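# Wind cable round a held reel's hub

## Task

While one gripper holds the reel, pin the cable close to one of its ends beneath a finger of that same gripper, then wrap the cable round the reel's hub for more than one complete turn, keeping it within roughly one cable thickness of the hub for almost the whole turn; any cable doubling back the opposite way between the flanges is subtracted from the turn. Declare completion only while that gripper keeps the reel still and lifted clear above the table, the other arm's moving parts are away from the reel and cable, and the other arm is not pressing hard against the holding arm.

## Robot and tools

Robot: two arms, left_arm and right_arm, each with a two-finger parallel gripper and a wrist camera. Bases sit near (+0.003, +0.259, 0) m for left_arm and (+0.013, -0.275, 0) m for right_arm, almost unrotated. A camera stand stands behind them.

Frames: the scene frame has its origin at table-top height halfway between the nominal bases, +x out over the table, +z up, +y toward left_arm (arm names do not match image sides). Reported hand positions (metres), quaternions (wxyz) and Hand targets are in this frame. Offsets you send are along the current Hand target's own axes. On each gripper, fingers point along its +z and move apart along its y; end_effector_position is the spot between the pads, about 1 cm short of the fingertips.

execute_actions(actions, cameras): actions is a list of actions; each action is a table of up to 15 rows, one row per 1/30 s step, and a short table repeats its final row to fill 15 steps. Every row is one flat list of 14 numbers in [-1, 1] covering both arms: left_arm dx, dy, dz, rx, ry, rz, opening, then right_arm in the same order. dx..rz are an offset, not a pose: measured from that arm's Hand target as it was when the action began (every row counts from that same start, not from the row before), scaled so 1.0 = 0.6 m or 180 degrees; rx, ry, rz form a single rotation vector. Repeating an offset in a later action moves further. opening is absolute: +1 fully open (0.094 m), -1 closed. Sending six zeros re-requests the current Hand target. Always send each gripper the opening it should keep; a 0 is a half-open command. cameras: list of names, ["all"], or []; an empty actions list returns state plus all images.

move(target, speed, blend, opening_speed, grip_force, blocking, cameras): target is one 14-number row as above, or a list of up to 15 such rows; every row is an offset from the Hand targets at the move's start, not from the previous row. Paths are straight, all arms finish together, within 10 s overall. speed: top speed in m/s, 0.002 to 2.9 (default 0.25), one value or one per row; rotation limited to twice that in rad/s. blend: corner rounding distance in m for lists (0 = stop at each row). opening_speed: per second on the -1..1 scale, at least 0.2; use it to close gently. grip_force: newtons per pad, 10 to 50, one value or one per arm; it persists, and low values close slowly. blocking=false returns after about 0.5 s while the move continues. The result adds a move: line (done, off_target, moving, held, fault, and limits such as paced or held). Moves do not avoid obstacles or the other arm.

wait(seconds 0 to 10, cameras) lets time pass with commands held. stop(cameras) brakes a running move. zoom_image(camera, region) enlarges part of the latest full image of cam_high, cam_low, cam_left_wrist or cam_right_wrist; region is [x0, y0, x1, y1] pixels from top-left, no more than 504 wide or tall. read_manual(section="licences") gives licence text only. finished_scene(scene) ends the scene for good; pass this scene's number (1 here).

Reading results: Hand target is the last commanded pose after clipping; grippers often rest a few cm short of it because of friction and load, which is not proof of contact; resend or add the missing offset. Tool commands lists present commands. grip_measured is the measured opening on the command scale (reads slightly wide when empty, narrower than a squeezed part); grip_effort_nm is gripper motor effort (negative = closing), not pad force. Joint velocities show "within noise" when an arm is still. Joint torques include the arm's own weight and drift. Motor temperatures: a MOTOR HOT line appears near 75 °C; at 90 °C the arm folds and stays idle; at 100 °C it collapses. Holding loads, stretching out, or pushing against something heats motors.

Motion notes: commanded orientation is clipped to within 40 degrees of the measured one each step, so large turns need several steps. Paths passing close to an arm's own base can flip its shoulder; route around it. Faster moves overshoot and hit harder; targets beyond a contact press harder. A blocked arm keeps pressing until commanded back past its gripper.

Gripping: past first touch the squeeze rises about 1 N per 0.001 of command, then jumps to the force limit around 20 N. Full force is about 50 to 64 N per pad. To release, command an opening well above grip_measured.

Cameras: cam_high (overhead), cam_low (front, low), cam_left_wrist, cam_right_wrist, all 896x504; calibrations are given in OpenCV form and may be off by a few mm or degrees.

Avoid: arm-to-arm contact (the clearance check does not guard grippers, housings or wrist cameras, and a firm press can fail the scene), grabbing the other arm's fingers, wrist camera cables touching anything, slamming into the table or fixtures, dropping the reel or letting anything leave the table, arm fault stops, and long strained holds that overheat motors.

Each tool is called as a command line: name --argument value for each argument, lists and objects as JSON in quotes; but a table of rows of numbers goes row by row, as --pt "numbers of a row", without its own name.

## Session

execute_actions --actions '[]'

zoom_image --camera "cam_high" --region '[250, 50, 560, 350]'

Scene clock: 0.00 s.
left_arm: end_effector_position=(+0.4003, +0.2763, +0.1142) grip_measured=+1.000 grip_effort_nm=n/a end_effector_quat_wxyz=(+0.600, -0.032, +0.795, +0.085) | right_arm: end_effector_position=(+0.4183, -0.2674, +0.1216) grip_measured=+1.000 grip_effort_nm=n/a end_effector_quat_wxyz=(+0.623, +0.031, +0.780, -0.050)
Joint positions: left_arm=[-0.056 1.522 0.359 0.887 -0.238 0.034 0.094] | right_arm=[0.078 1.562 0.369 0.964 0.236 0.014 0.094]
Joint velocities: within noise
Joint torques (N m): no reading
Motor temperatures (°C): left_arm=[25 32 34 30 30 29 30] | right_arm=[28 29 36 31 27 26 29]
Heat: left arm: 34 °C; right arm: 36 °C.
Hand target: left_arm +0.4035, +0.2772, +0.1250; +0.613, -0.038, +0.784, +0.084 | right_arm +0.4205, -0.2682, +0.1292; +0.631, +0.036, +0.773, -0.050
Tool commands: left_gripper/opening=+1.0 right_gripper/opening=+1.0
camera_calibration:
cam_left_wrist: T_world_to_cam=[[0.173902, -0.984489, 0.0232479, 0.19176], [-0.662492, -0.134425, -0.736908, 0.408974], [0.728603, 0.112748, -0.675593, -0.132998], [0, 0, 0, 1]] pos_world=[0.334497, 0.258757, 0.207066]
cam_right_wrist: T_world_to_cam=[[-0.105296, -0.981709, 0.158622, -0.24491], [-0.655297, -0.0514819, -0.753615, 0.371422], [0.747997, -0.183297, -0.63789, -0.16928], [0, 0, 0, 1]] pos_world=[0.344225, -0.252337, 0.210776]

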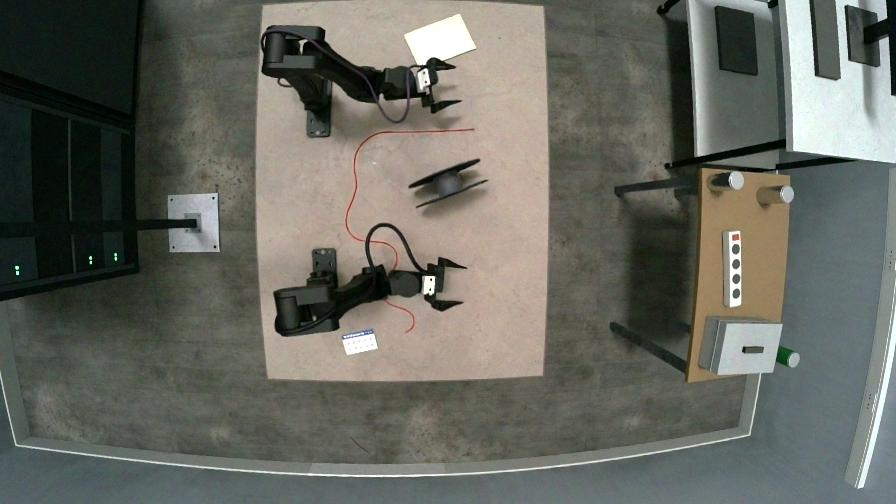

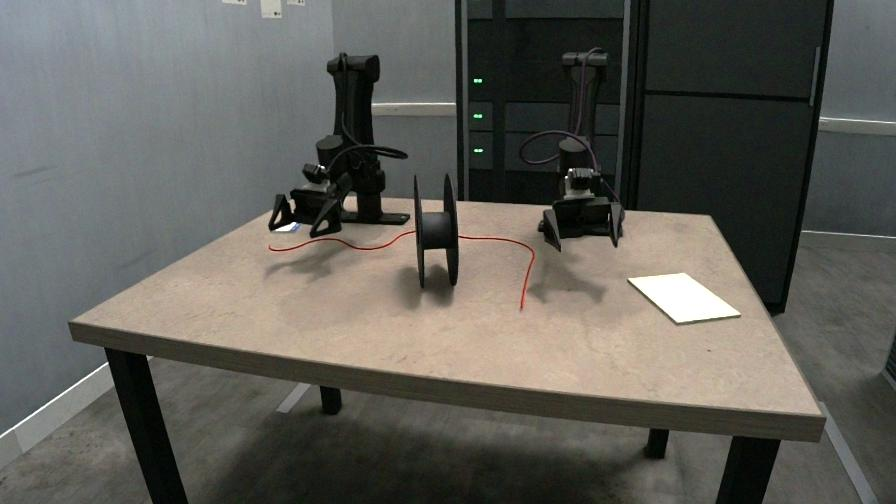

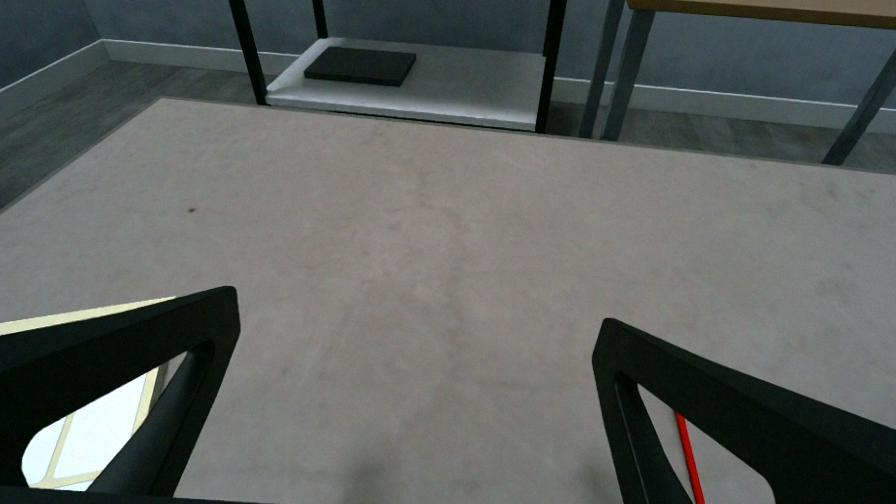

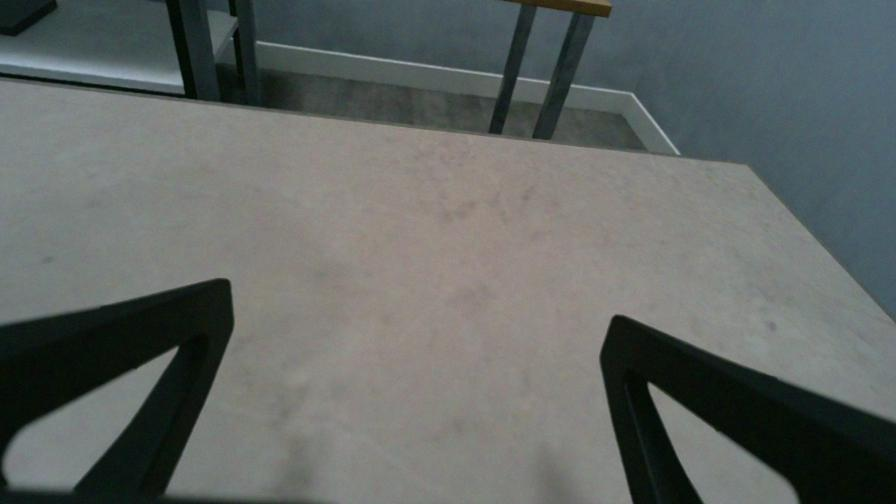

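Scaled by 1.626 from the camera's 896x504 image, which has a finer 1280x720 frame.

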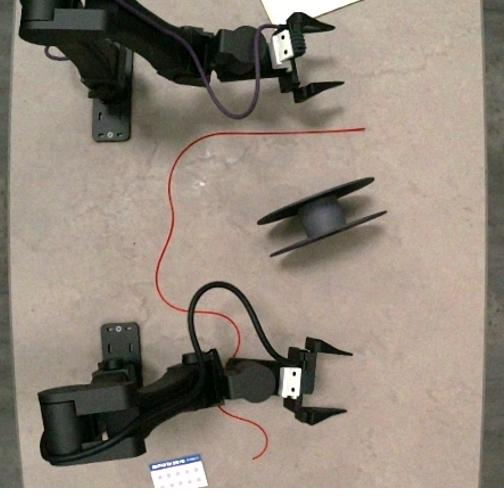

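move --target '[0.065,-0.202,-0.024,0.059,0.31,0.015,-0.2,0.079,0.26,-0.316,-0.155,-0.065,-0.0055,0.06]' --speed 0.15 --cameras '["all"]'

Scene clock: 55.33 s.
left_arm: end_effector_position=(+0.3943, +0.1630, +0.0733) grip_measured=-0.197 grip_effort_nm=-0.15 end_effector_quat_wxyz=(+0.171, +0.005, +0.985, +0.007) | right_arm: end_effector_position=(+0.2475, -0.0848, +0.1194) grip_measured=+0.062 grip_effort_nm=-0.06 end_effector_quat_wxyz=(+0.665, -0.111, +0.733, +0.093)
Joint positions: left_arm=[-0.281 1.798 1.292 -0.738 -0.108 -0.264 0.038] | right_arm=[1.1 1.438 0.026 1.26 0.848 0.102 0.05]
Joint torques (N m): left_arm=[-0.61 -6.43 9.63 0.7 0.04 -0.13] | right_arm=[0.57 -1.89 3.99 1.51 0.27 0.12]
Motor temperatures (°C): left_arm=[25 32 36 36 30 29 29] | right_arm=[28 29 36 35 27 26 29]
Heat: left arm: 36 °C; right arm: 36 °C.
Hand target: left_arm +0.3998, +0.1572, +0.0801; +0.174, +0.000, +0.985, +0.001 | right_arm +0.2453, -0.0904, +0.1155; +0.696, -0.128, +0.695, +0.129
Off the commanded pose: left_arm 0.011 m, 1 deg | right_arm 0.007 m, 7 deg.
joint sent to its limit (right arm) — joint 3 (elbow), lower limit, where the elbow is as bent as it goes. The joint targets are off in orientation, not in position.
move: off_target (left_arm, right_arm)
camera_calibration:
cam_left_wrist: T_world_to_cam=[[0.102782, -0.994021, 0.0368607, 0.110824], [-0.98665, -0.0971738, 0.130686, 0.417725], [-0.126322, -0.0498007, -0.990738, 0.243119], [0, 0, 0, 1]] pos_world=[0.431469, 0.162861, 0.182192]
cam_right_wrist: T_world_to_cam=[[0.274902, -0.95244, 0.131479, -0.171583], [-0.495319, -0.257495, -0.829672, 0.219318], [0.824068, 0.162955, -0.542548, -0.0103182], [0, 0, 0, 1]] pos_world=[0.164304, -0.105267, 0.198924]

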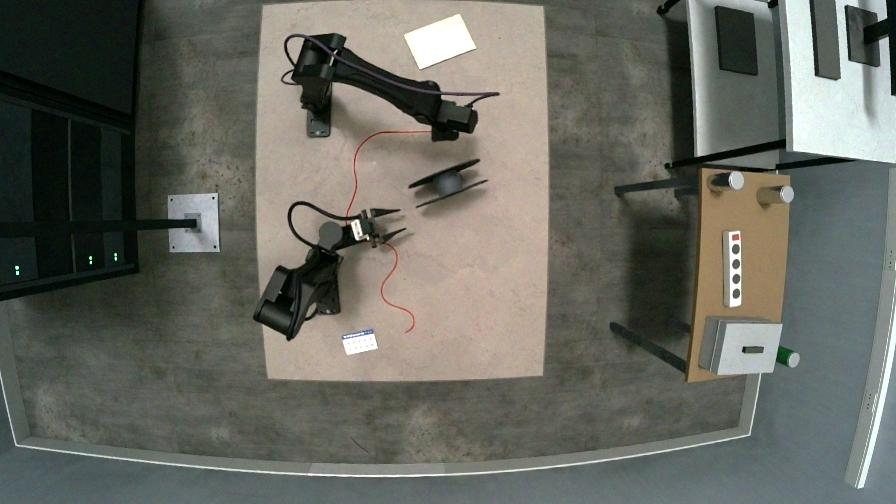

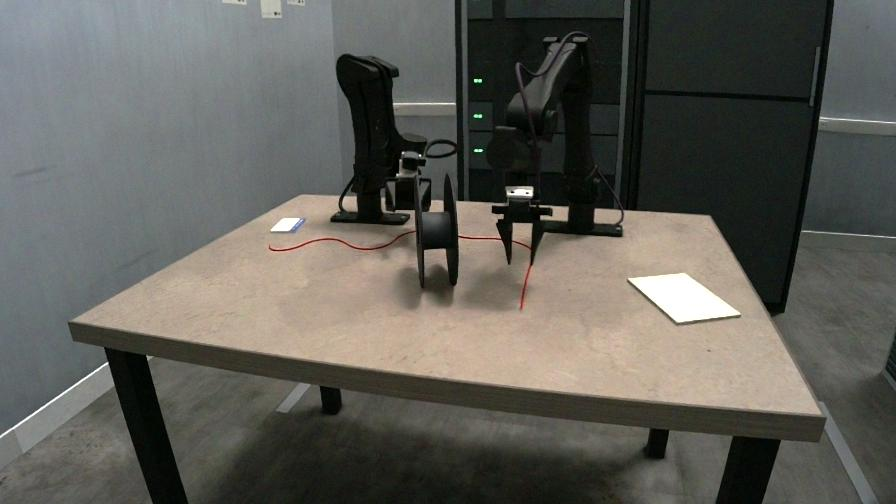

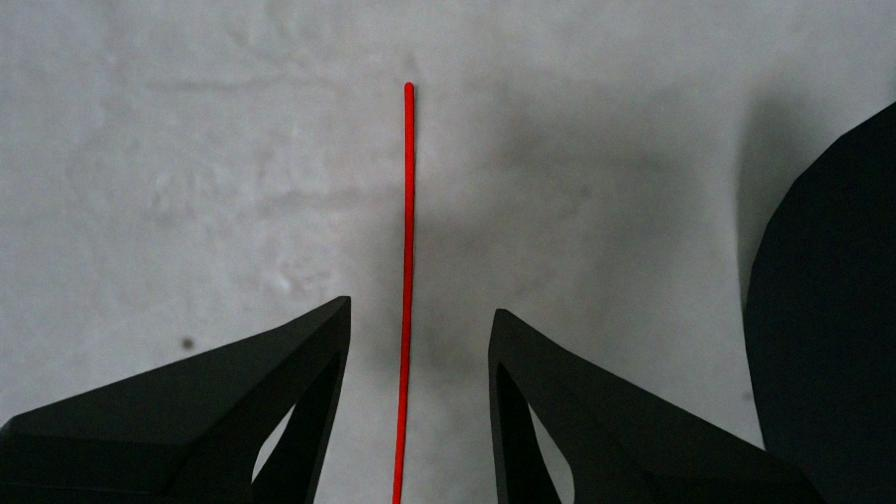

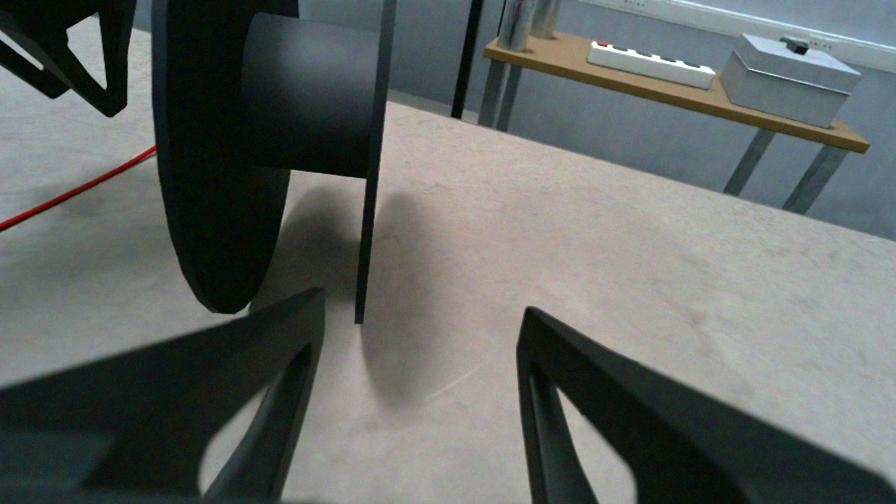

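move --pt "0.038 0.0 0.103 0 0 0 -0.2 0.0175 0.028 0.08 0 0 0 0.06" --pt "0.038 0 0.103 0 0 0 -1 0.0175 0.028 0.08 0 0 0 0.06" --speed 0.08 --opening_speed 0.6 --cameras '["cam_left_wrist","cam_right_wrist","cam_high"]'

Scene clock: 67.73 s.
left_arm: end_effector_position=(+0.3974, +0.1620, +0.0212) grip_measured=-0.986 grip_effort_nm=-0.75 end_effector_quat_wxyz=(+0.168, +0.005, +0.986, +0.008) | right_arm: end_effector_position=(+0.2781, -0.0656, +0.0789) grip_measured=+0.062 grip_effort_nm=-0.06 end_effector_quat_wxyz=(+0.635, -0.160, +0.751, +0.082)
Joint positions: left_arm=[-0.282 1.885 1.187 -0.552 -0.11 -0.265 0.001] | right_arm=[0.948 1.784 0.114 1.444 0.641 0.055 0.05]
Joint torques (N m): left_arm=[-0.53 -6.61 4.29 1.3 0.02 -0.11] | right_arm=[-0.43 -3.23 4.4 2.85 -0.07 -0.05]
Heat: left arm: 36 °C; right arm: 35 °C.
Hand target: left_arm +0.3997, +0.1574, +0.0142; +0.174, +0.000, +0.985, +0.001 | right_arm +0.2841, -0.0575, +0.1050; +0.696, -0.128, +0.695, +0.129
Off the commanded pose: left_arm 0.009 m, 1 deg | right_arm 0.028 m, 11 deg.
joint sent to its limit (right arm) — joint 4 (wrist pitch), upper limit. The joint targets are off in orientation, not in position.
move: off_target (right_arm)
camera_calibration:
cam_left_wrist: T_world_to_cam=[[0.104152, -0.994002, 0.033362, 0.110927], [-0.985694, -0.0986959, 0.136629, 0.42724], [-0.132517, -0.0471149, -0.99006, 0.193884], [0, 0, 0, 1]] pos_world=[0.435267, 0.161563, 0.129883]
cam_right_wrist: T_world_to_cam=[[0.338233, -0.919912, 0.198396, -0.177127], [-0.52215, -0.358844, -0.773686, 0.202271], [0.782916, 0.158094, -0.601705, -0.0448587], [0, 0, 0, 1]] pos_world=[0.200647, -0.0832661, 0.164644]
Images, in order (width x height): cam_high 896x504, cam_left_wrist 896x504, cam_right_wrist 896x504.

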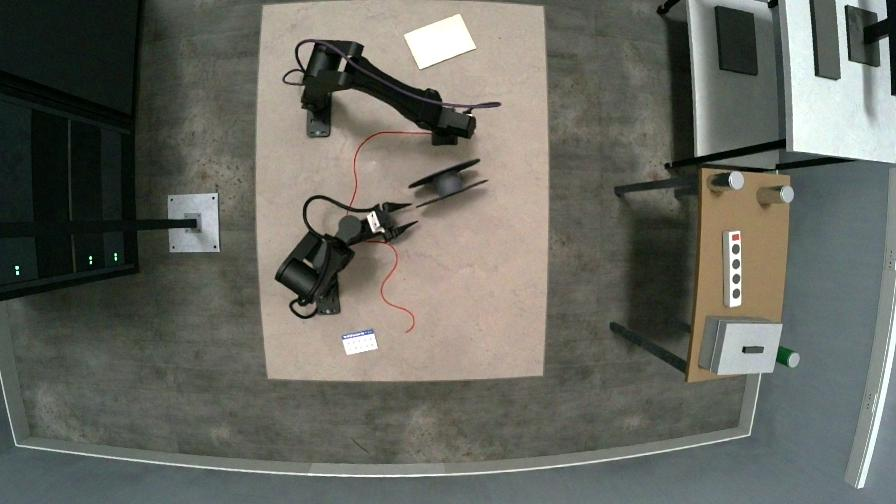

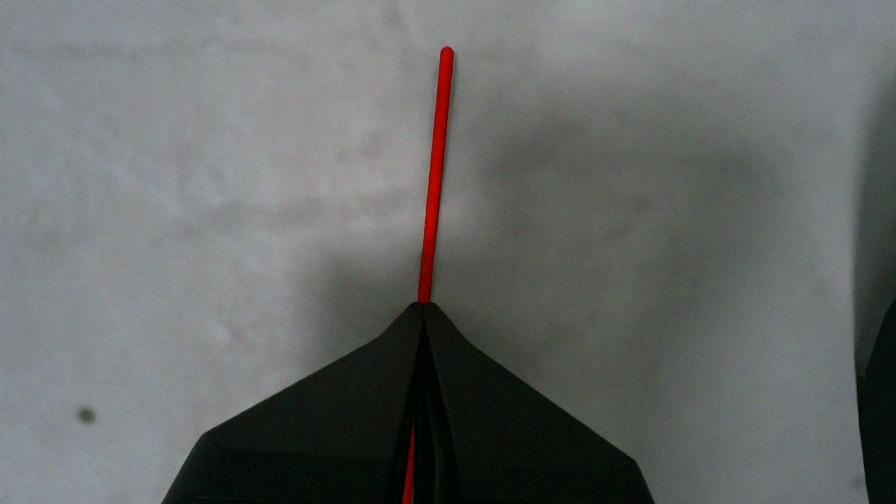

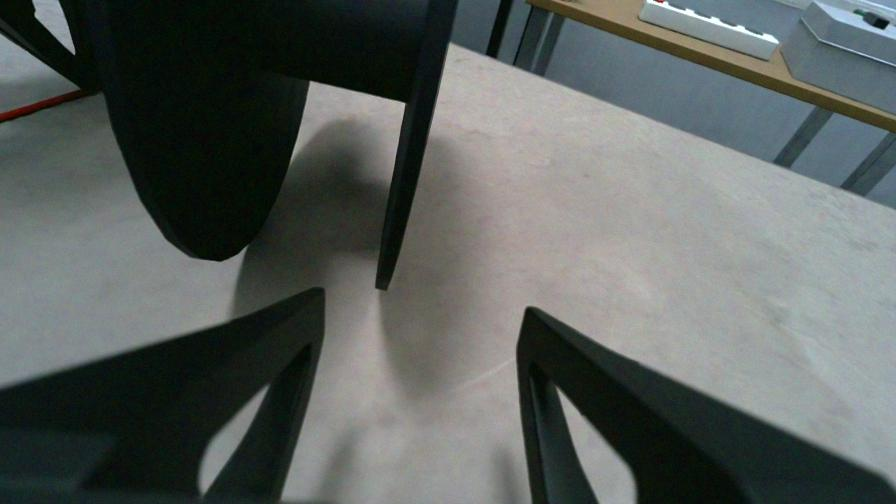

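move --pt "0.0 0.0 0 0 0 0 -0.6 -0.035 0.0 0.084 0 0 0 0.06" --pt "0.007 0.0 0.019 0 0 0 -0.6 -0.035 0.0 0.084 0 0 0 0.06" --pt "0.007 0 0.019 0 0 0 -1 -0.035 0.0 0.084 0 0 0 0.06" --speed 0.08 --opening_speed 0.6 --cameras '["cam_left_wrist","cam_right_wrist","cam_high"]'

Scene clock: 75.43 s.
left_arm: end_effector_position=(+0.4056, +0.1587, +0.0194) grip_measured=-0.966 grip_effort_nm=-1.02 end_effector_quat_wxyz=(+0.188, +0.004, +0.982, +0.000) | right_arm: end_effector_position=(+0.3257, -0.0452, +0.1011) grip_measured=+0.062 grip_effort_nm=-0.06 end_effector_quat_wxyz=(+0.661, -0.152, +0.728, +0.100)
Joint positions: left_arm=[-0.282 1.888 1.167 -0.485 -0.105 -0.265 0.002] | right_arm=[0.812 1.839 0.275 1.444 0.497 0.002 0.05]
Joint torques (N m): left_arm=[-0.51 -5.44 3.79 1.16 0.02 -0.11] | right_arm=[-0.47 -4.11 5.68 2.75 -0.15 0.01]
Heat: left arm: 35 °C; right arm: 36 °C.
Hand target: left_arm +0.3996, +0.1574, +0.0021; +0.174, +0.000, +0.985, +0.001 | right_arm +0.3311, -0.0395, +0.1260; +0.696, -0.128, +0.695, +0.129
Off the commanded pose: left_arm 0.018 m, 2 deg | right_arm 0.026 m, 7 deg.
move: off_target (left_arm, right_arm); target 3's new opening was sent with left_arm's hand 0.018 m and 1 deg from that target
camera_calibration:
cam_left_wrist: T_world_to_cam=[[0.100766, -0.993417, 0.0544879, 0.107713], [-0.990697, -0.0951538, 0.0972893, 0.437416], [-0.0914641, -0.0637845, -0.993763, 0.179185], [0, 0, 0, 1]] pos_world=[0.438882, 0.160055, 0.129643]
cam_right_wrist: T_world_to_cam=[[0.339681, -0.924237, 0.174363, -0.177099], [-0.468111, -0.326924, -0.820971, 0.240199], [0.815775, 0.197247, -0.543695, -0.0868043], [0, 0, 0, 1]] pos_world=[0.24341, -0.0680323, 0.180881]
Images, in order (width x height): cam_high 896x504, cam_left_wrist 896x504, cam_right_wrist 896x504.

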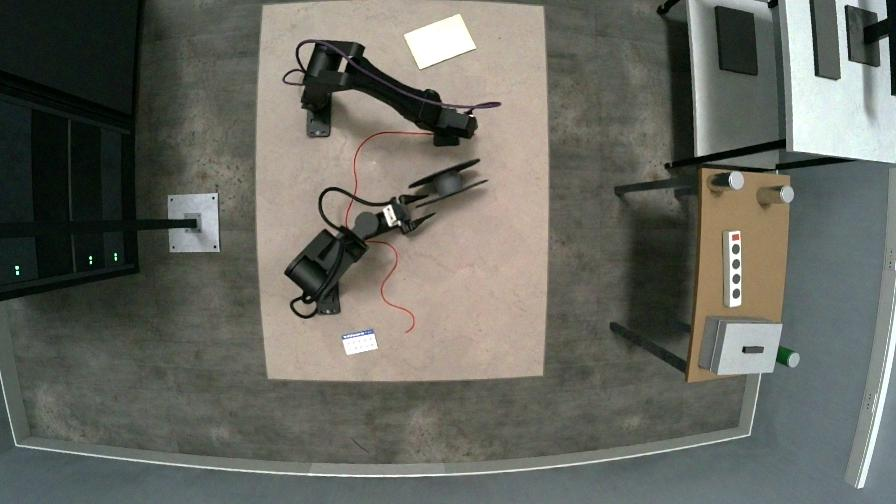

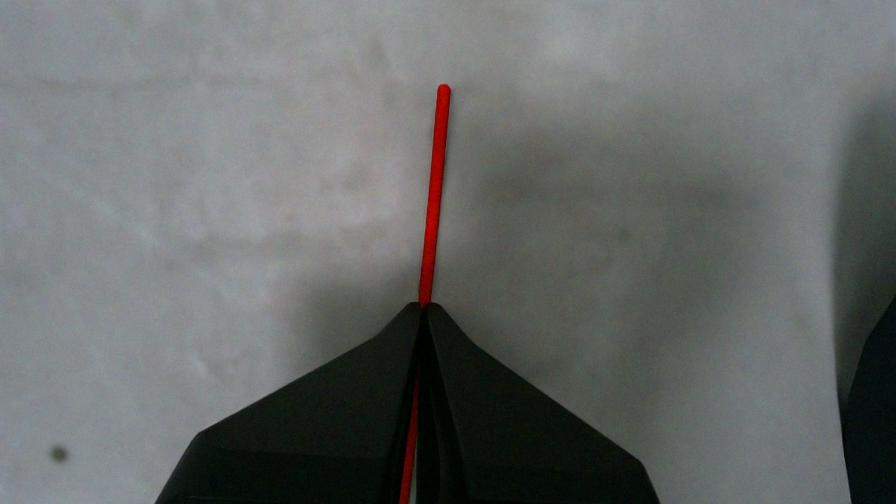

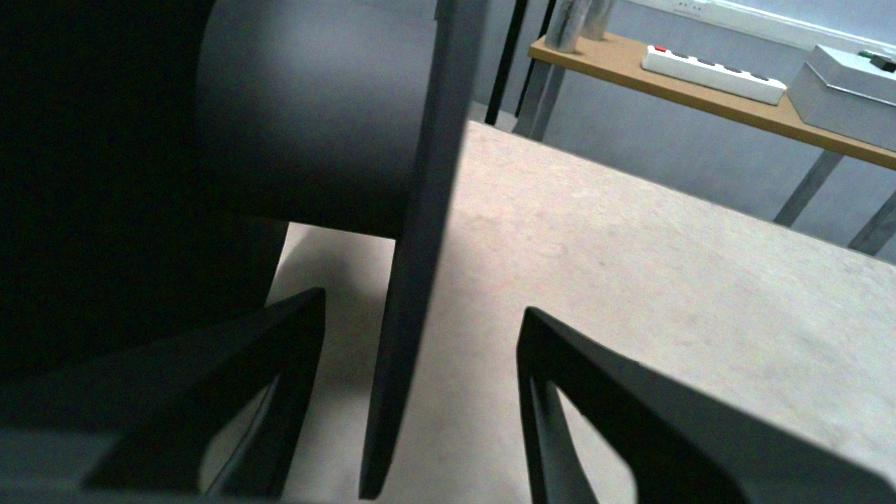

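move --pt "-0.007 0 0 0 0 0 -1 0 0 0 0 0 0 -1" --pt "-0.069 0 -0.188 0 0 0 -1 -0.25 -0.06 0 0 0 0 -1" --pt "-0.069 0 -0.188 0 0 0 -1 -0.25 -0.06 0 0 0 -0.5 -1" --speed 0.15 --cameras '["cam_high","cam_low","cam_right_wrist"]'

Scene clock: 99.97 s.
left_arm: end_effector_position=(+0.3950, +0.1619, +0.0982) grip_measured=-0.967 grip_effort_nm=-1.03 end_effector_quat_wxyz=(+0.150, +0.006, +0.989, +0.011) | right_arm: end_effector_position=(+0.3417, -0.0741, +0.2418) grip_measured=-0.926 grip_effort_nm=-0.98 end_effector_quat_wxyz=(-0.554, +0.609, -0.406, +0.397)
Joint positions: left_arm=[-0.282 1.818 1.431 -0.901 -0.105 -0.265 0.002] | right_arm=[0.662 1.136 0.497 0.562 0.343 -1.578 0.003]
Joint torques (N m): left_arm=[-0.51 -10.11 9.37 0.64 0.02 -0.11] | right_arm=[-0.73 -6.05 11.84 1.53 -0.12 0.04]
Heat: left arm: 36 °C; right arm: 37 °C.
Hand target: left_arm +0.3998, +0.1572, +0.1223; +0.174, +0.000, +0.985, +0.001 | right_arm +0.3439, -0.0733, +0.2760; -0.583, +0.582, -0.401, +0.401
Off the commanded pose: left_arm 0.025 m, 3 deg | right_arm 0.034 m, 5 deg.
move: off_target (left_arm, right_arm)
camera_calibration:
cam_right_wrist: T_world_to_cam=[[-0.00679569, 0.158713, 0.987301, -0.231755], [-0.114131, -0.980995, 0.156914, -0.0520772], [0.993442, -0.111616, 0.0247807, -0.238701], [0, 0, 0, 1]] pos_world=[0.229617, -0.0409476, 0.242899]
Images, in order (width x height): cam_high 896x504, cam_low 896x504, cam_right_wrist 896x504.

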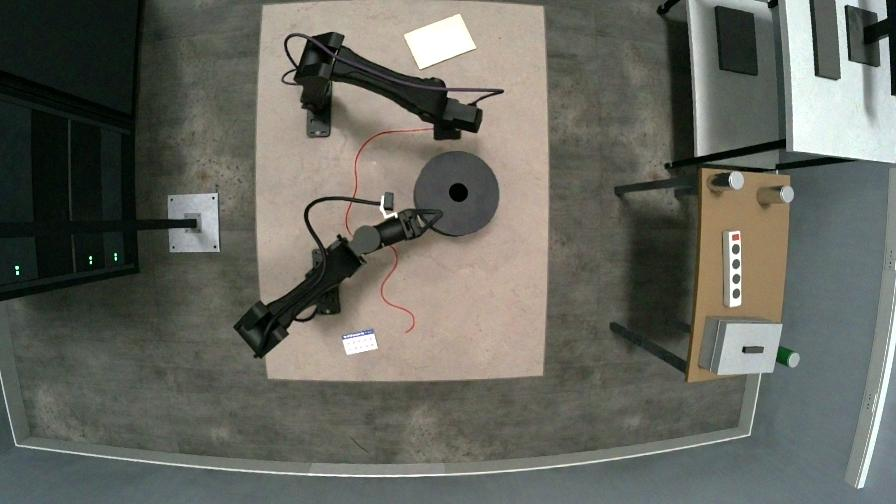

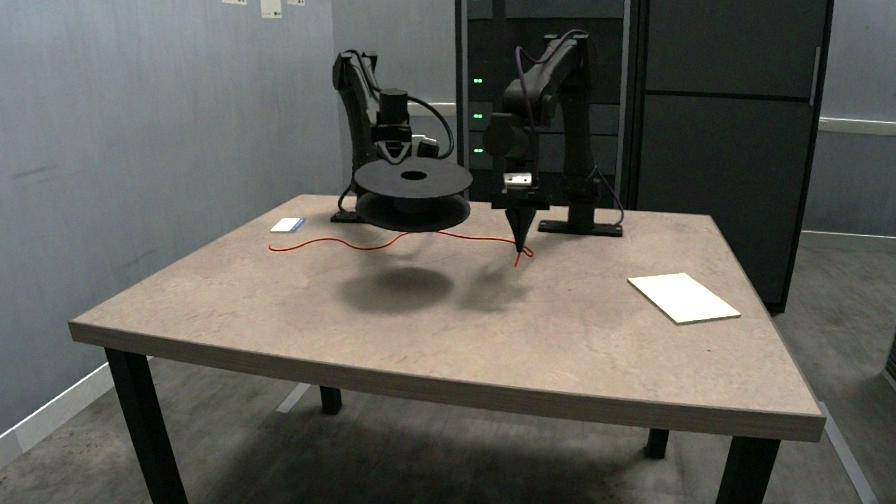

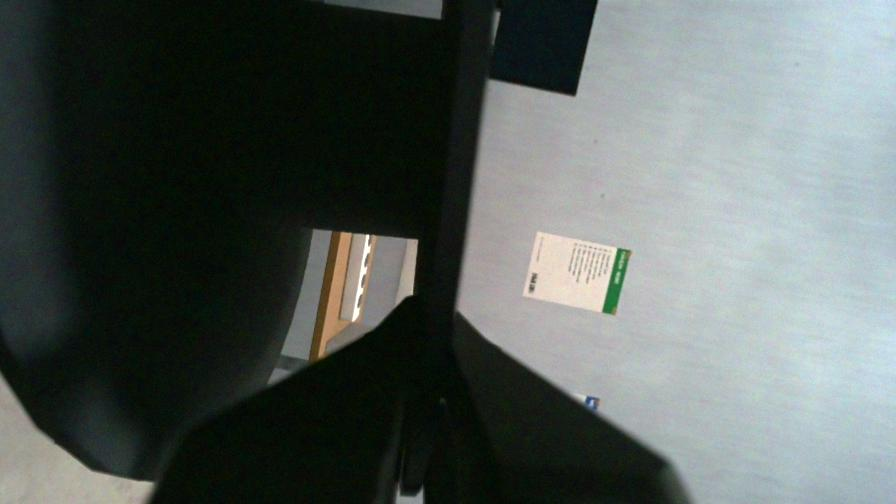

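move --target '[0,0,0,0,0,0,-1,0,0.2333,0,0,0,0,-1]' --speed 0.1 --cameras '["all"]'

Scene clock: 115.50 s.
left_arm: end_effector_position=(+0.3950, +0.1619, +0.0982) grip_measured=-0.967 grip_effort_nm=-1.03 end_effector_quat_wxyz=(+0.150, +0.006, +0.989, +0.011) | right_arm: end_effector_position=(+0.3421, -0.0735, +0.1104) grip_measured=-0.926 grip_effort_nm=-0.98 end_effector_quat_wxyz=(-0.538, +0.624, -0.410, +0.391)
Joint positions: left_arm=[-0.282 1.818 1.431 -0.901 -0.105 -0.265 0.002] | right_arm=[0.662 1.735 0.246 1.368 0.342 -1.577 0.003]
Joint torques (N m): left_arm=[-0.54 -10.14 9.4 0.63 0.02 -0.11] | right_arm=[-0.72 -4.36 4.1 2.94 -0.04 -0.04]
Motor temperatures (°C): left_arm=[25 34 36 31 30 29 31] | right_arm=[28 29 36 37 27 26 29]
Heat: left arm: 36 °C; right arm: 37 °C.
Hand target: left_arm +0.3998, +0.1572, +0.1223; +0.174, +0.000, +0.985, +0.001 | right_arm +0.3440, -0.0731, +0.1361; -0.583, +0.582, -0.401, +0.401
Off the commanded pose: left_arm 0.025 m, 3 deg | right_arm 0.026 m, 7 deg.
move: off_target (left_arm, right_arm)
camera_calibration:
cam_left_wrist: T_world_to_cam=[[0.103841, -0.994319, 0.0233913, 0.109693], [-0.980306, -0.0983487, 0.171255, 0.408778], [-0.167981, -0.0407139, -0.984949, 0.282257], [0, 0, 0, 1]] pos_world=[0.436751, 0.160764, 0.205437]
cam_right_wrist: T_world_to_cam=[[0.0278876, 0.186376, 0.982083, -0.1114], [-0.106585, -0.976309, 0.188307, -0.0365116], [0.993912, -0.109927, -0.00736202, -0.232259], [0, 0, 0, 1]] pos_world=[0.230061, -0.0404158, 0.11457]

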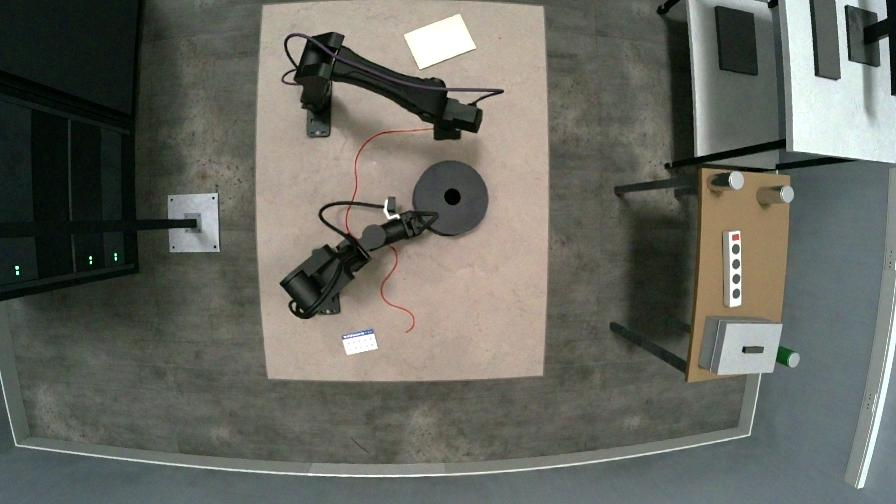

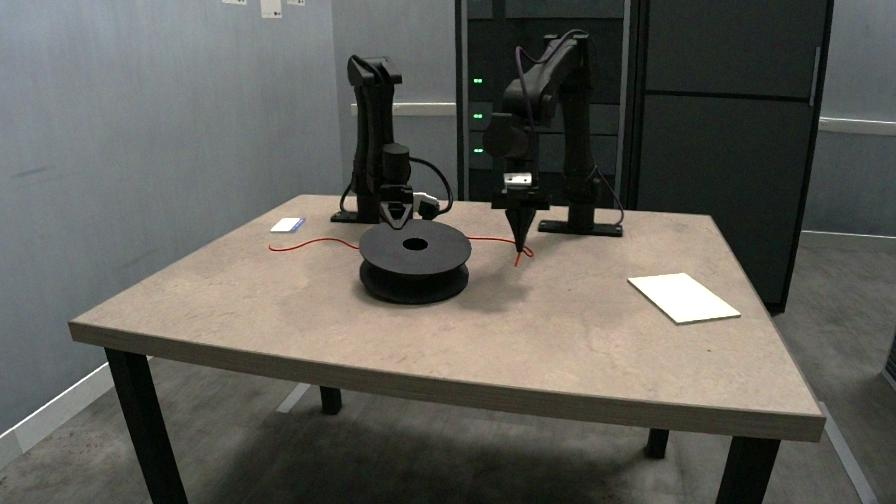

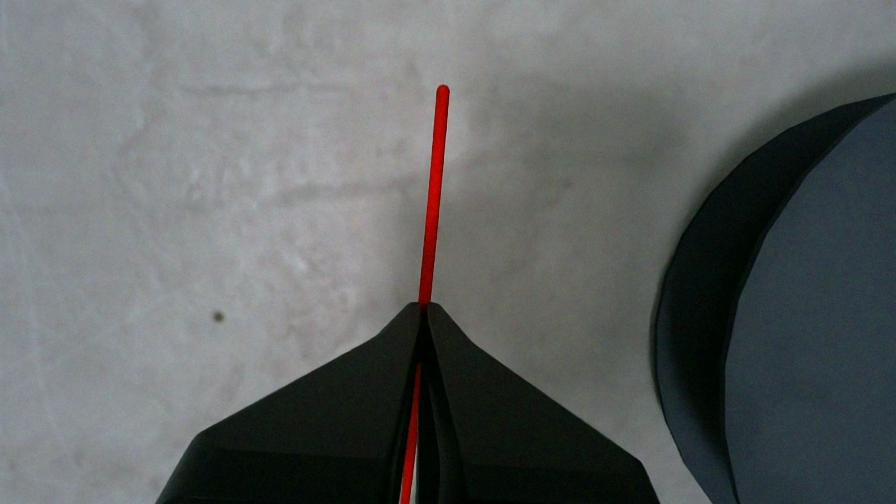

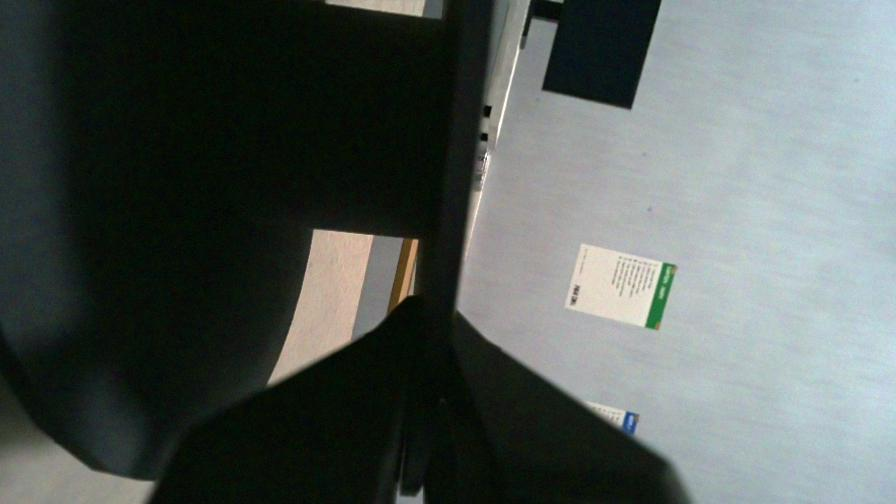

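move --target '[0,0,0,0,0,0,-1,0,0.067,0,0,0,0,-1]' --speed 0.06

move --target '[0,0,0,0,0,0,-1,0,0.025,0,0,0,0,-1]' --speed 0.03 --cameras '["cam_low","cam_high"]'

Scene clock: 119.63 s.
left_arm: end_effector_position=(+0.3950, +0.1619, +0.0982) grip_measured=-0.967 grip_effort_nm=-1.04 end_effector_quat_wxyz=(+0.150, +0.006, +0.989, +0.011) | right_arm: end_effector_position=(+0.3491, -0.0699, +0.0965) grip_measured=-0.925 grip_effort_nm=-0.98 end_effector_quat_wxyz=(-0.545, +0.612, -0.430, +0.380)
Joint positions: left_arm=[-0.282 1.818 1.431 -0.901 -0.105 -0.265 0.002] | right_arm=[0.662 1.852 0.273 1.452 0.353 -1.523 0.004]
Joint torques (N m): left_arm=[-0.55 -10.1 9.42 0.65 0.02 -0.11] | right_arm=[-0.06 -0.98 1.69 2.89 0.01 -0.12]
Heat: left arm: 37 °C; right arm: 39 °C.
Hand target: left_arm +0.3998, +0.1572, +0.1223; +0.174, +0.000, +0.985, +0.001 | right_arm +0.3440, -0.0731, +0.0958; -0.583, +0.582, -0.401, +0.401
Off the commanded pose: left_arm 0.025 m, 3 deg | right_arm 0.006 m, 7 deg.
joint sent to its limit (right arm) — joint 4 (wrist pitch), upper limit. The joint targets are off in orientation, not in position.
move: off_target (left_arm, right_arm)

Scene clock: 121.60 s.
left_arm: end_effector_position=(+0.3950, +0.1619, +0.0982) grip_measured=-0.967 grip_effort_nm=-1.03 end_effector_quat_wxyz=(+0.150, +0.006, +0.989, +0.011) | right_arm: end_effector_position=(+0.3530, -0.0687, +0.0910) grip_measured=-0.920 grip_effort_nm=-0.98 end_effector_quat_wxyz=(-0.540, +0.612, -0.435, +0.380)
Joint positions: left_arm=[-0.282 1.818 1.431 -0.901 -0.105 -0.265 0.002] | right_arm=[0.662 1.882 0.291 1.454 0.362 -1.517 0.004]
Joint torques (N m): left_arm=[-0.51 -10.11 9.44 0.64 0.02 -0.1] | right_arm=[0.08 0.03 0.75 2.85 -0.01 -0.02]
Heat: left arm: 37 °C; right arm: 39 °C.
Hand target: left_arm +0.3998, +0.1572, +0.1223; +0.174, +0.000, +0.985, +0.001 | right_arm +0.3440, -0.0731, +0.0809; -0.583, +0.582, -0.401, +0.401
Off the commanded pose: left_arm 0.025 m, 3 deg | right_arm 0.014 m, 8 deg.
joint sent to its limit (right arm) — joint 4 (wrist pitch), upper limit. The joint targets are off in orientation, not in position.
move: off_target (left_arm, right_arm)
Images, in order (width x height): cam_high 896x504, cam_low 896x504.

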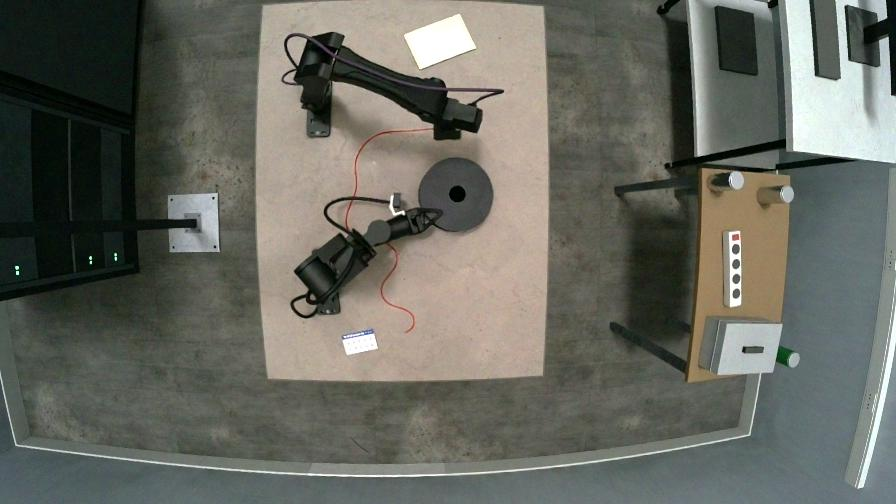

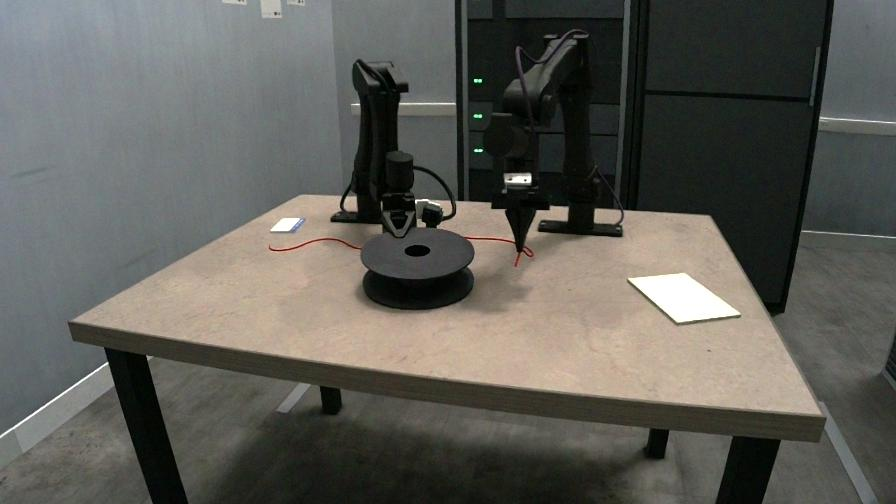

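move --pt "0 0 0 0 0 0 -1 0 -0.04 0 0 0 0 -1" --pt "0 0 0 0 0 0 -1 0.04 -0.03 0.14 0 0 0 -1" --pt "0 0 0 0 0 0 -1 0.04 0.01 0.14 0 0 0 -1" --speed 0.08 --cameras '["cam_low","cam_high"]'

Scene clock: 165.57 s.
left_arm: end_effector_position=(+0.3950, +0.1619, +0.0982) grip_measured=-0.967 grip_effort_nm=-1.03 end_effector_quat_wxyz=(+0.150, +0.006, +0.989, +0.011) | right_arm: end_effector_position=(+0.4393, -0.0586, +0.0894) grip_measured=-0.922 grip_effort_nm=-0.98 end_effector_quat_wxyz=(+0.565, -0.597, +0.415, -0.389)
Joint positions: left_arm=[-0.282 1.818 1.431 -0.901 -0.105 -0.265 0.002] | right_arm=[0.49 2.11 0.597 1.454 0.173 -1.557 0.004]
Joint torques (N m): left_arm=[-0.57 -10.09 9.43 0.65 0.02 -0.1] | right_arm=[-0.68 -2.24 1.65 2.89 -0.11 0.02]
Motor temperatures (°C): left_arm=[25 36 37 30 30 29 32] | right_arm=[28 29 35 45 27 26 30]
Heat: left arm: 37 °C; right arm: 45 °C.
Hand target: left_arm +0.3998, +0.1572, +0.1223; +0.174, +0.000, +0.985, +0.001 | right_arm +0.4311, -0.0655, +0.0750; +0.583, -0.582, +0.401, -0.401
Off the commanded pose: left_arm 0.025 m, 3 deg | right_arm 0.018 m, 3 deg.
joint sent to its limit (right arm) — joint 4 (wrist pitch), upper limit. The joint targets are off in orientation, not in position.
move: off_target (left_arm, right_arm)
Images, in order (width x height): cam_high 896x504, cam_low 896x504.

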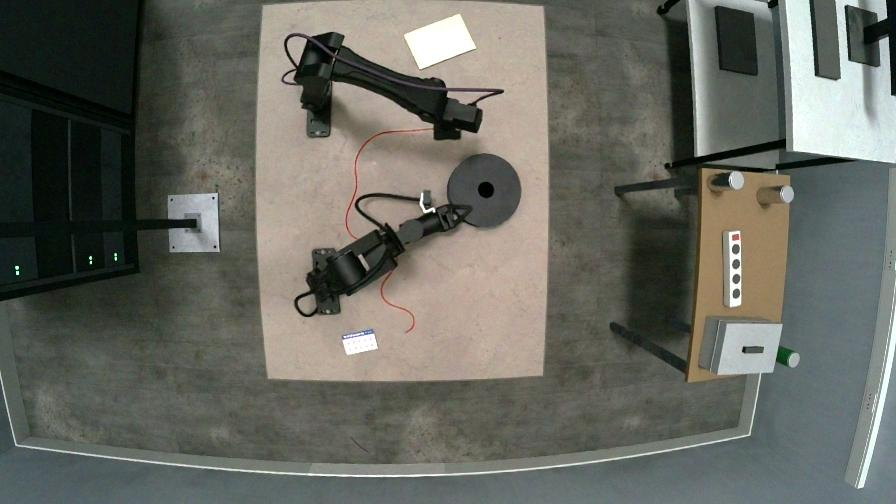

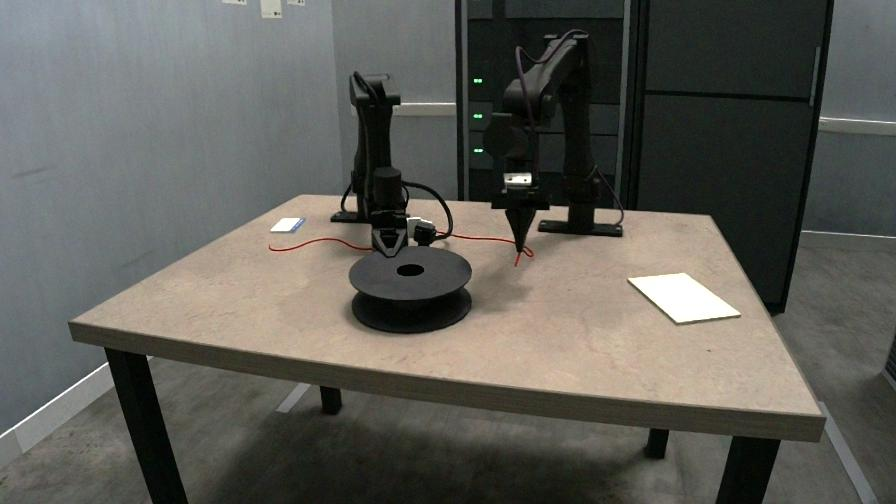

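move --target '[0,0,0,0,0,0,-1,0.01,0.02,0.05,0,0,0,-1]' --speed 0.04

move --target '[0,0,0,0,0,0,-1,0,0,0,0,0,0,-0.4]' --opening_speed 0.3 --cameras '["cam_low","cam_high","cam_right_wrist"]'

Scene clock: 171.30 s.
left_arm: end_effector_position=(+0.3950, +0.1619, +0.0982) grip_measured=-0.967 grip_effort_nm=-1.03 end_effector_quat_wxyz=(+0.150, +0.006, +0.989, +0.011) | right_arm: end_effector_position=(+0.4708, -0.0504, +0.0842) grip_measured=-0.922 grip_effort_nm=-0.98 end_effector_quat_wxyz=(+0.577, -0.589, +0.409, -0.392)
Joint positions: left_arm=[-0.282 1.818 1.431 -0.901 -0.105 -0.265 0.002] | right_arm=[0.459 2.216 0.735 1.454 0.135 -1.557 0.004]
Joint torques (N m): left_arm=[-0.54 -10.11 9.42 0.65 0.02 -0.11] | right_arm=[-0.88 -2.66 1.62 2.86 -0.09 -0.08]
Heat: left arm: 37 °C; right arm: 46 °C.
Hand target: left_arm +0.3998, +0.1572, +0.1223; +0.174, +0.000, +0.985, +0.001 | right_arm +0.4613, -0.0603, +0.0631; +0.583, -0.582, +0.401, -0.401
Off the commanded pose: left_arm 0.025 m, 3 deg | right_arm 0.025 m, 2 deg.
joint sent to its limit (right arm) — joint 4 (wrist pitch), upper limit. The joint targets still meet the commanded pose.
move: off_target (left_arm, right_arm)

Scene clock: 173.80 s.
left_arm: end_effector_position=(+0.3950, +0.1619, +0.0982) grip_measured=-0.967 grip_effort_nm=-1.03 end_effector_quat_wxyz=(+0.150, +0.006, +0.989, +0.011) | right_arm: end_effector_position=(+0.4684, -0.0511, +0.0705) grip_measured=-0.401 grip_effort_nm=0.11 end_effector_quat_wxyz=(+0.566, -0.601, +0.409, -0.390)
Joint positions: left_arm=[-0.282 1.818 1.431 -0.901 -0.105 -0.265 0.002] | right_arm=[0.459 2.24 0.729 1.454 0.132 -1.569 0.028]
Joint torques (N m): left_arm=[-0.55 -10.11 9.39 0.64 0.02 -0.11] | right_arm=[-1.03 -4.62 1.65 2.88 -0.08 0]
Heat: left arm: 37 °C; right arm: 46 °C.
Hand target: left_arm +0.3998, +0.1572, +0.1223; +0.174, +0.000, +0.985, +0.001 | right_arm +0.4612, -0.0603, +0.0631; +0.583, -0.582, +0.401, -0.401
Off the commanded pose: left_arm 0.025 m, 3 deg | right_arm 0.014 m, 3 deg.
joint sent to its limit (right arm) — joint 4 (wrist pitch), upper limit. The joint targets still meet the commanded pose.
move: off_target (left_arm, right_arm)
camera_calibration:
cam_right_wrist: T_world_to_cam=[[-0.0123373, 0.127914, 0.991709, -0.0646806], [-0.106762, -0.986283, 0.125886, 0.0102924], [0.994208, -0.104324, 0.0258245, -0.357784], [0, 0, 0, 1]] pos_world=[0.356012, -0.0189008, 0.0720882]
Images, in order (width x height): cam_high 896x504, cam_low 896x504, cam_right_wrist 896x504.

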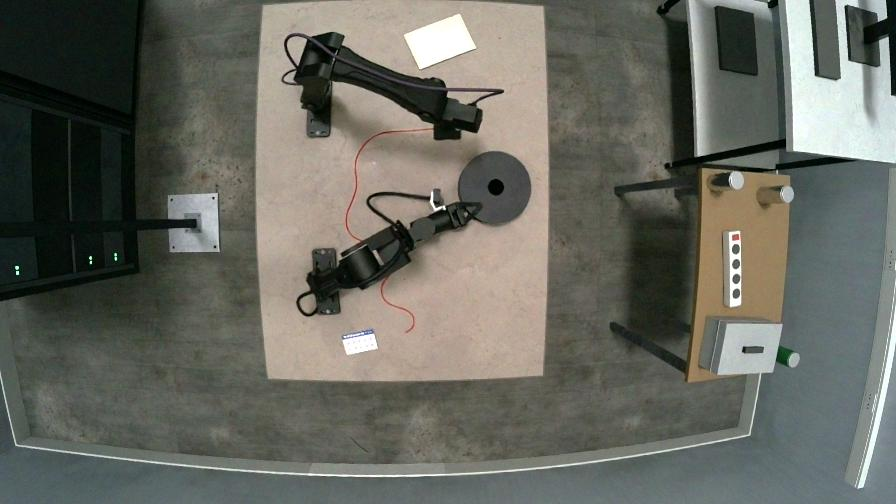

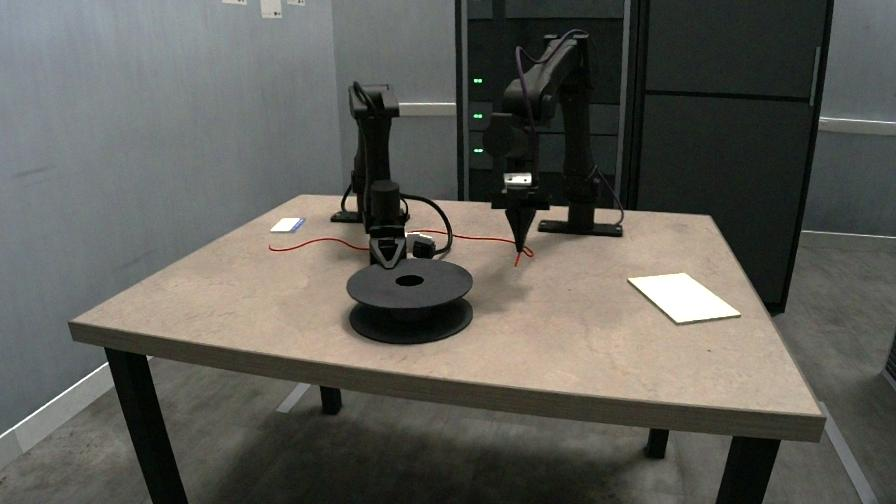

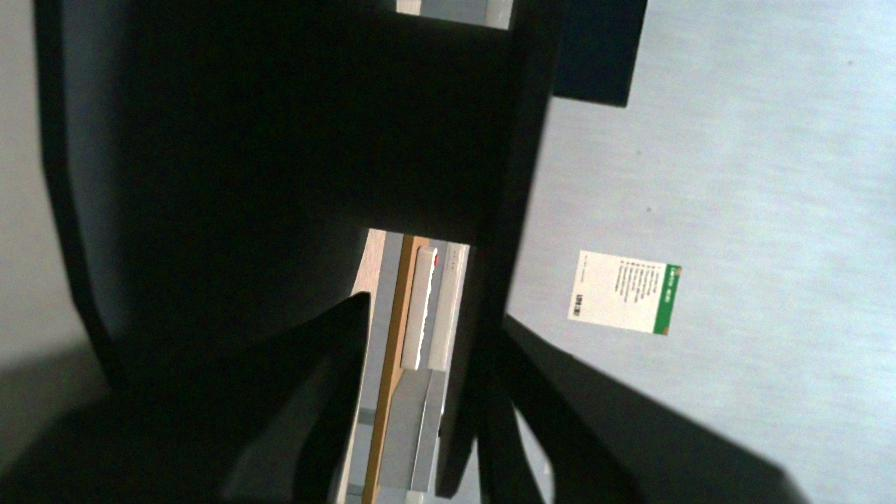

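move --target '[-0.099,-0.1,-0.182,0,0.111,0,-1,0,-0.03,0,0,0,0,-0.1]' --speed 0.15

Scene clock: 187.87 s.
left_arm: end_effector_position=(+0.4208, +0.0993, +0.2344) grip_measured=-0.967 grip_effort_nm=-1.03 end_effector_quat_wxyz=(+0.146, +0.008, +0.988, -0.048) | right_arm: end_effector_position=(+0.4657, -0.0532, +0.0636) grip_measured=-0.101 grip_effort_nm=0.11 end_effector_quat_wxyz=(-0.559, +0.607, -0.411, +0.388)
Joint positions: left_arm=[-0.362 2.104 2.392 -1.551 -0.014 -0.354 0.002] | right_arm=[0.458 2.246 0.717 1.454 0.132 -1.572 0.042]
Joint torques (N m): left_arm=[-0.36 -9.26 8.43 0.67 0.1 -0.12] | right_arm=[-0.87 -9.55 1.84 2.73 -0.1 -0.02]
Heat: left arm: 37 °C; right arm: 47 °C.
Hand target: left_arm +0.4182, +0.0970, +0.2451; +0.001, +0.000, +1.000, +0.001 | right_arm +0.4613, -0.0603, +0.0810; -0.583, +0.582, -0.401, +0.401
Off the commanded pose: left_arm 0.011 m, 18 deg | right_arm 0.019 m, 4 deg.
joint sent to its limit (left arm) — joint 4 (wrist pitch), lower limit. The joint targets are off in orientation, not in position.
move: off_target (left_arm, right_arm)


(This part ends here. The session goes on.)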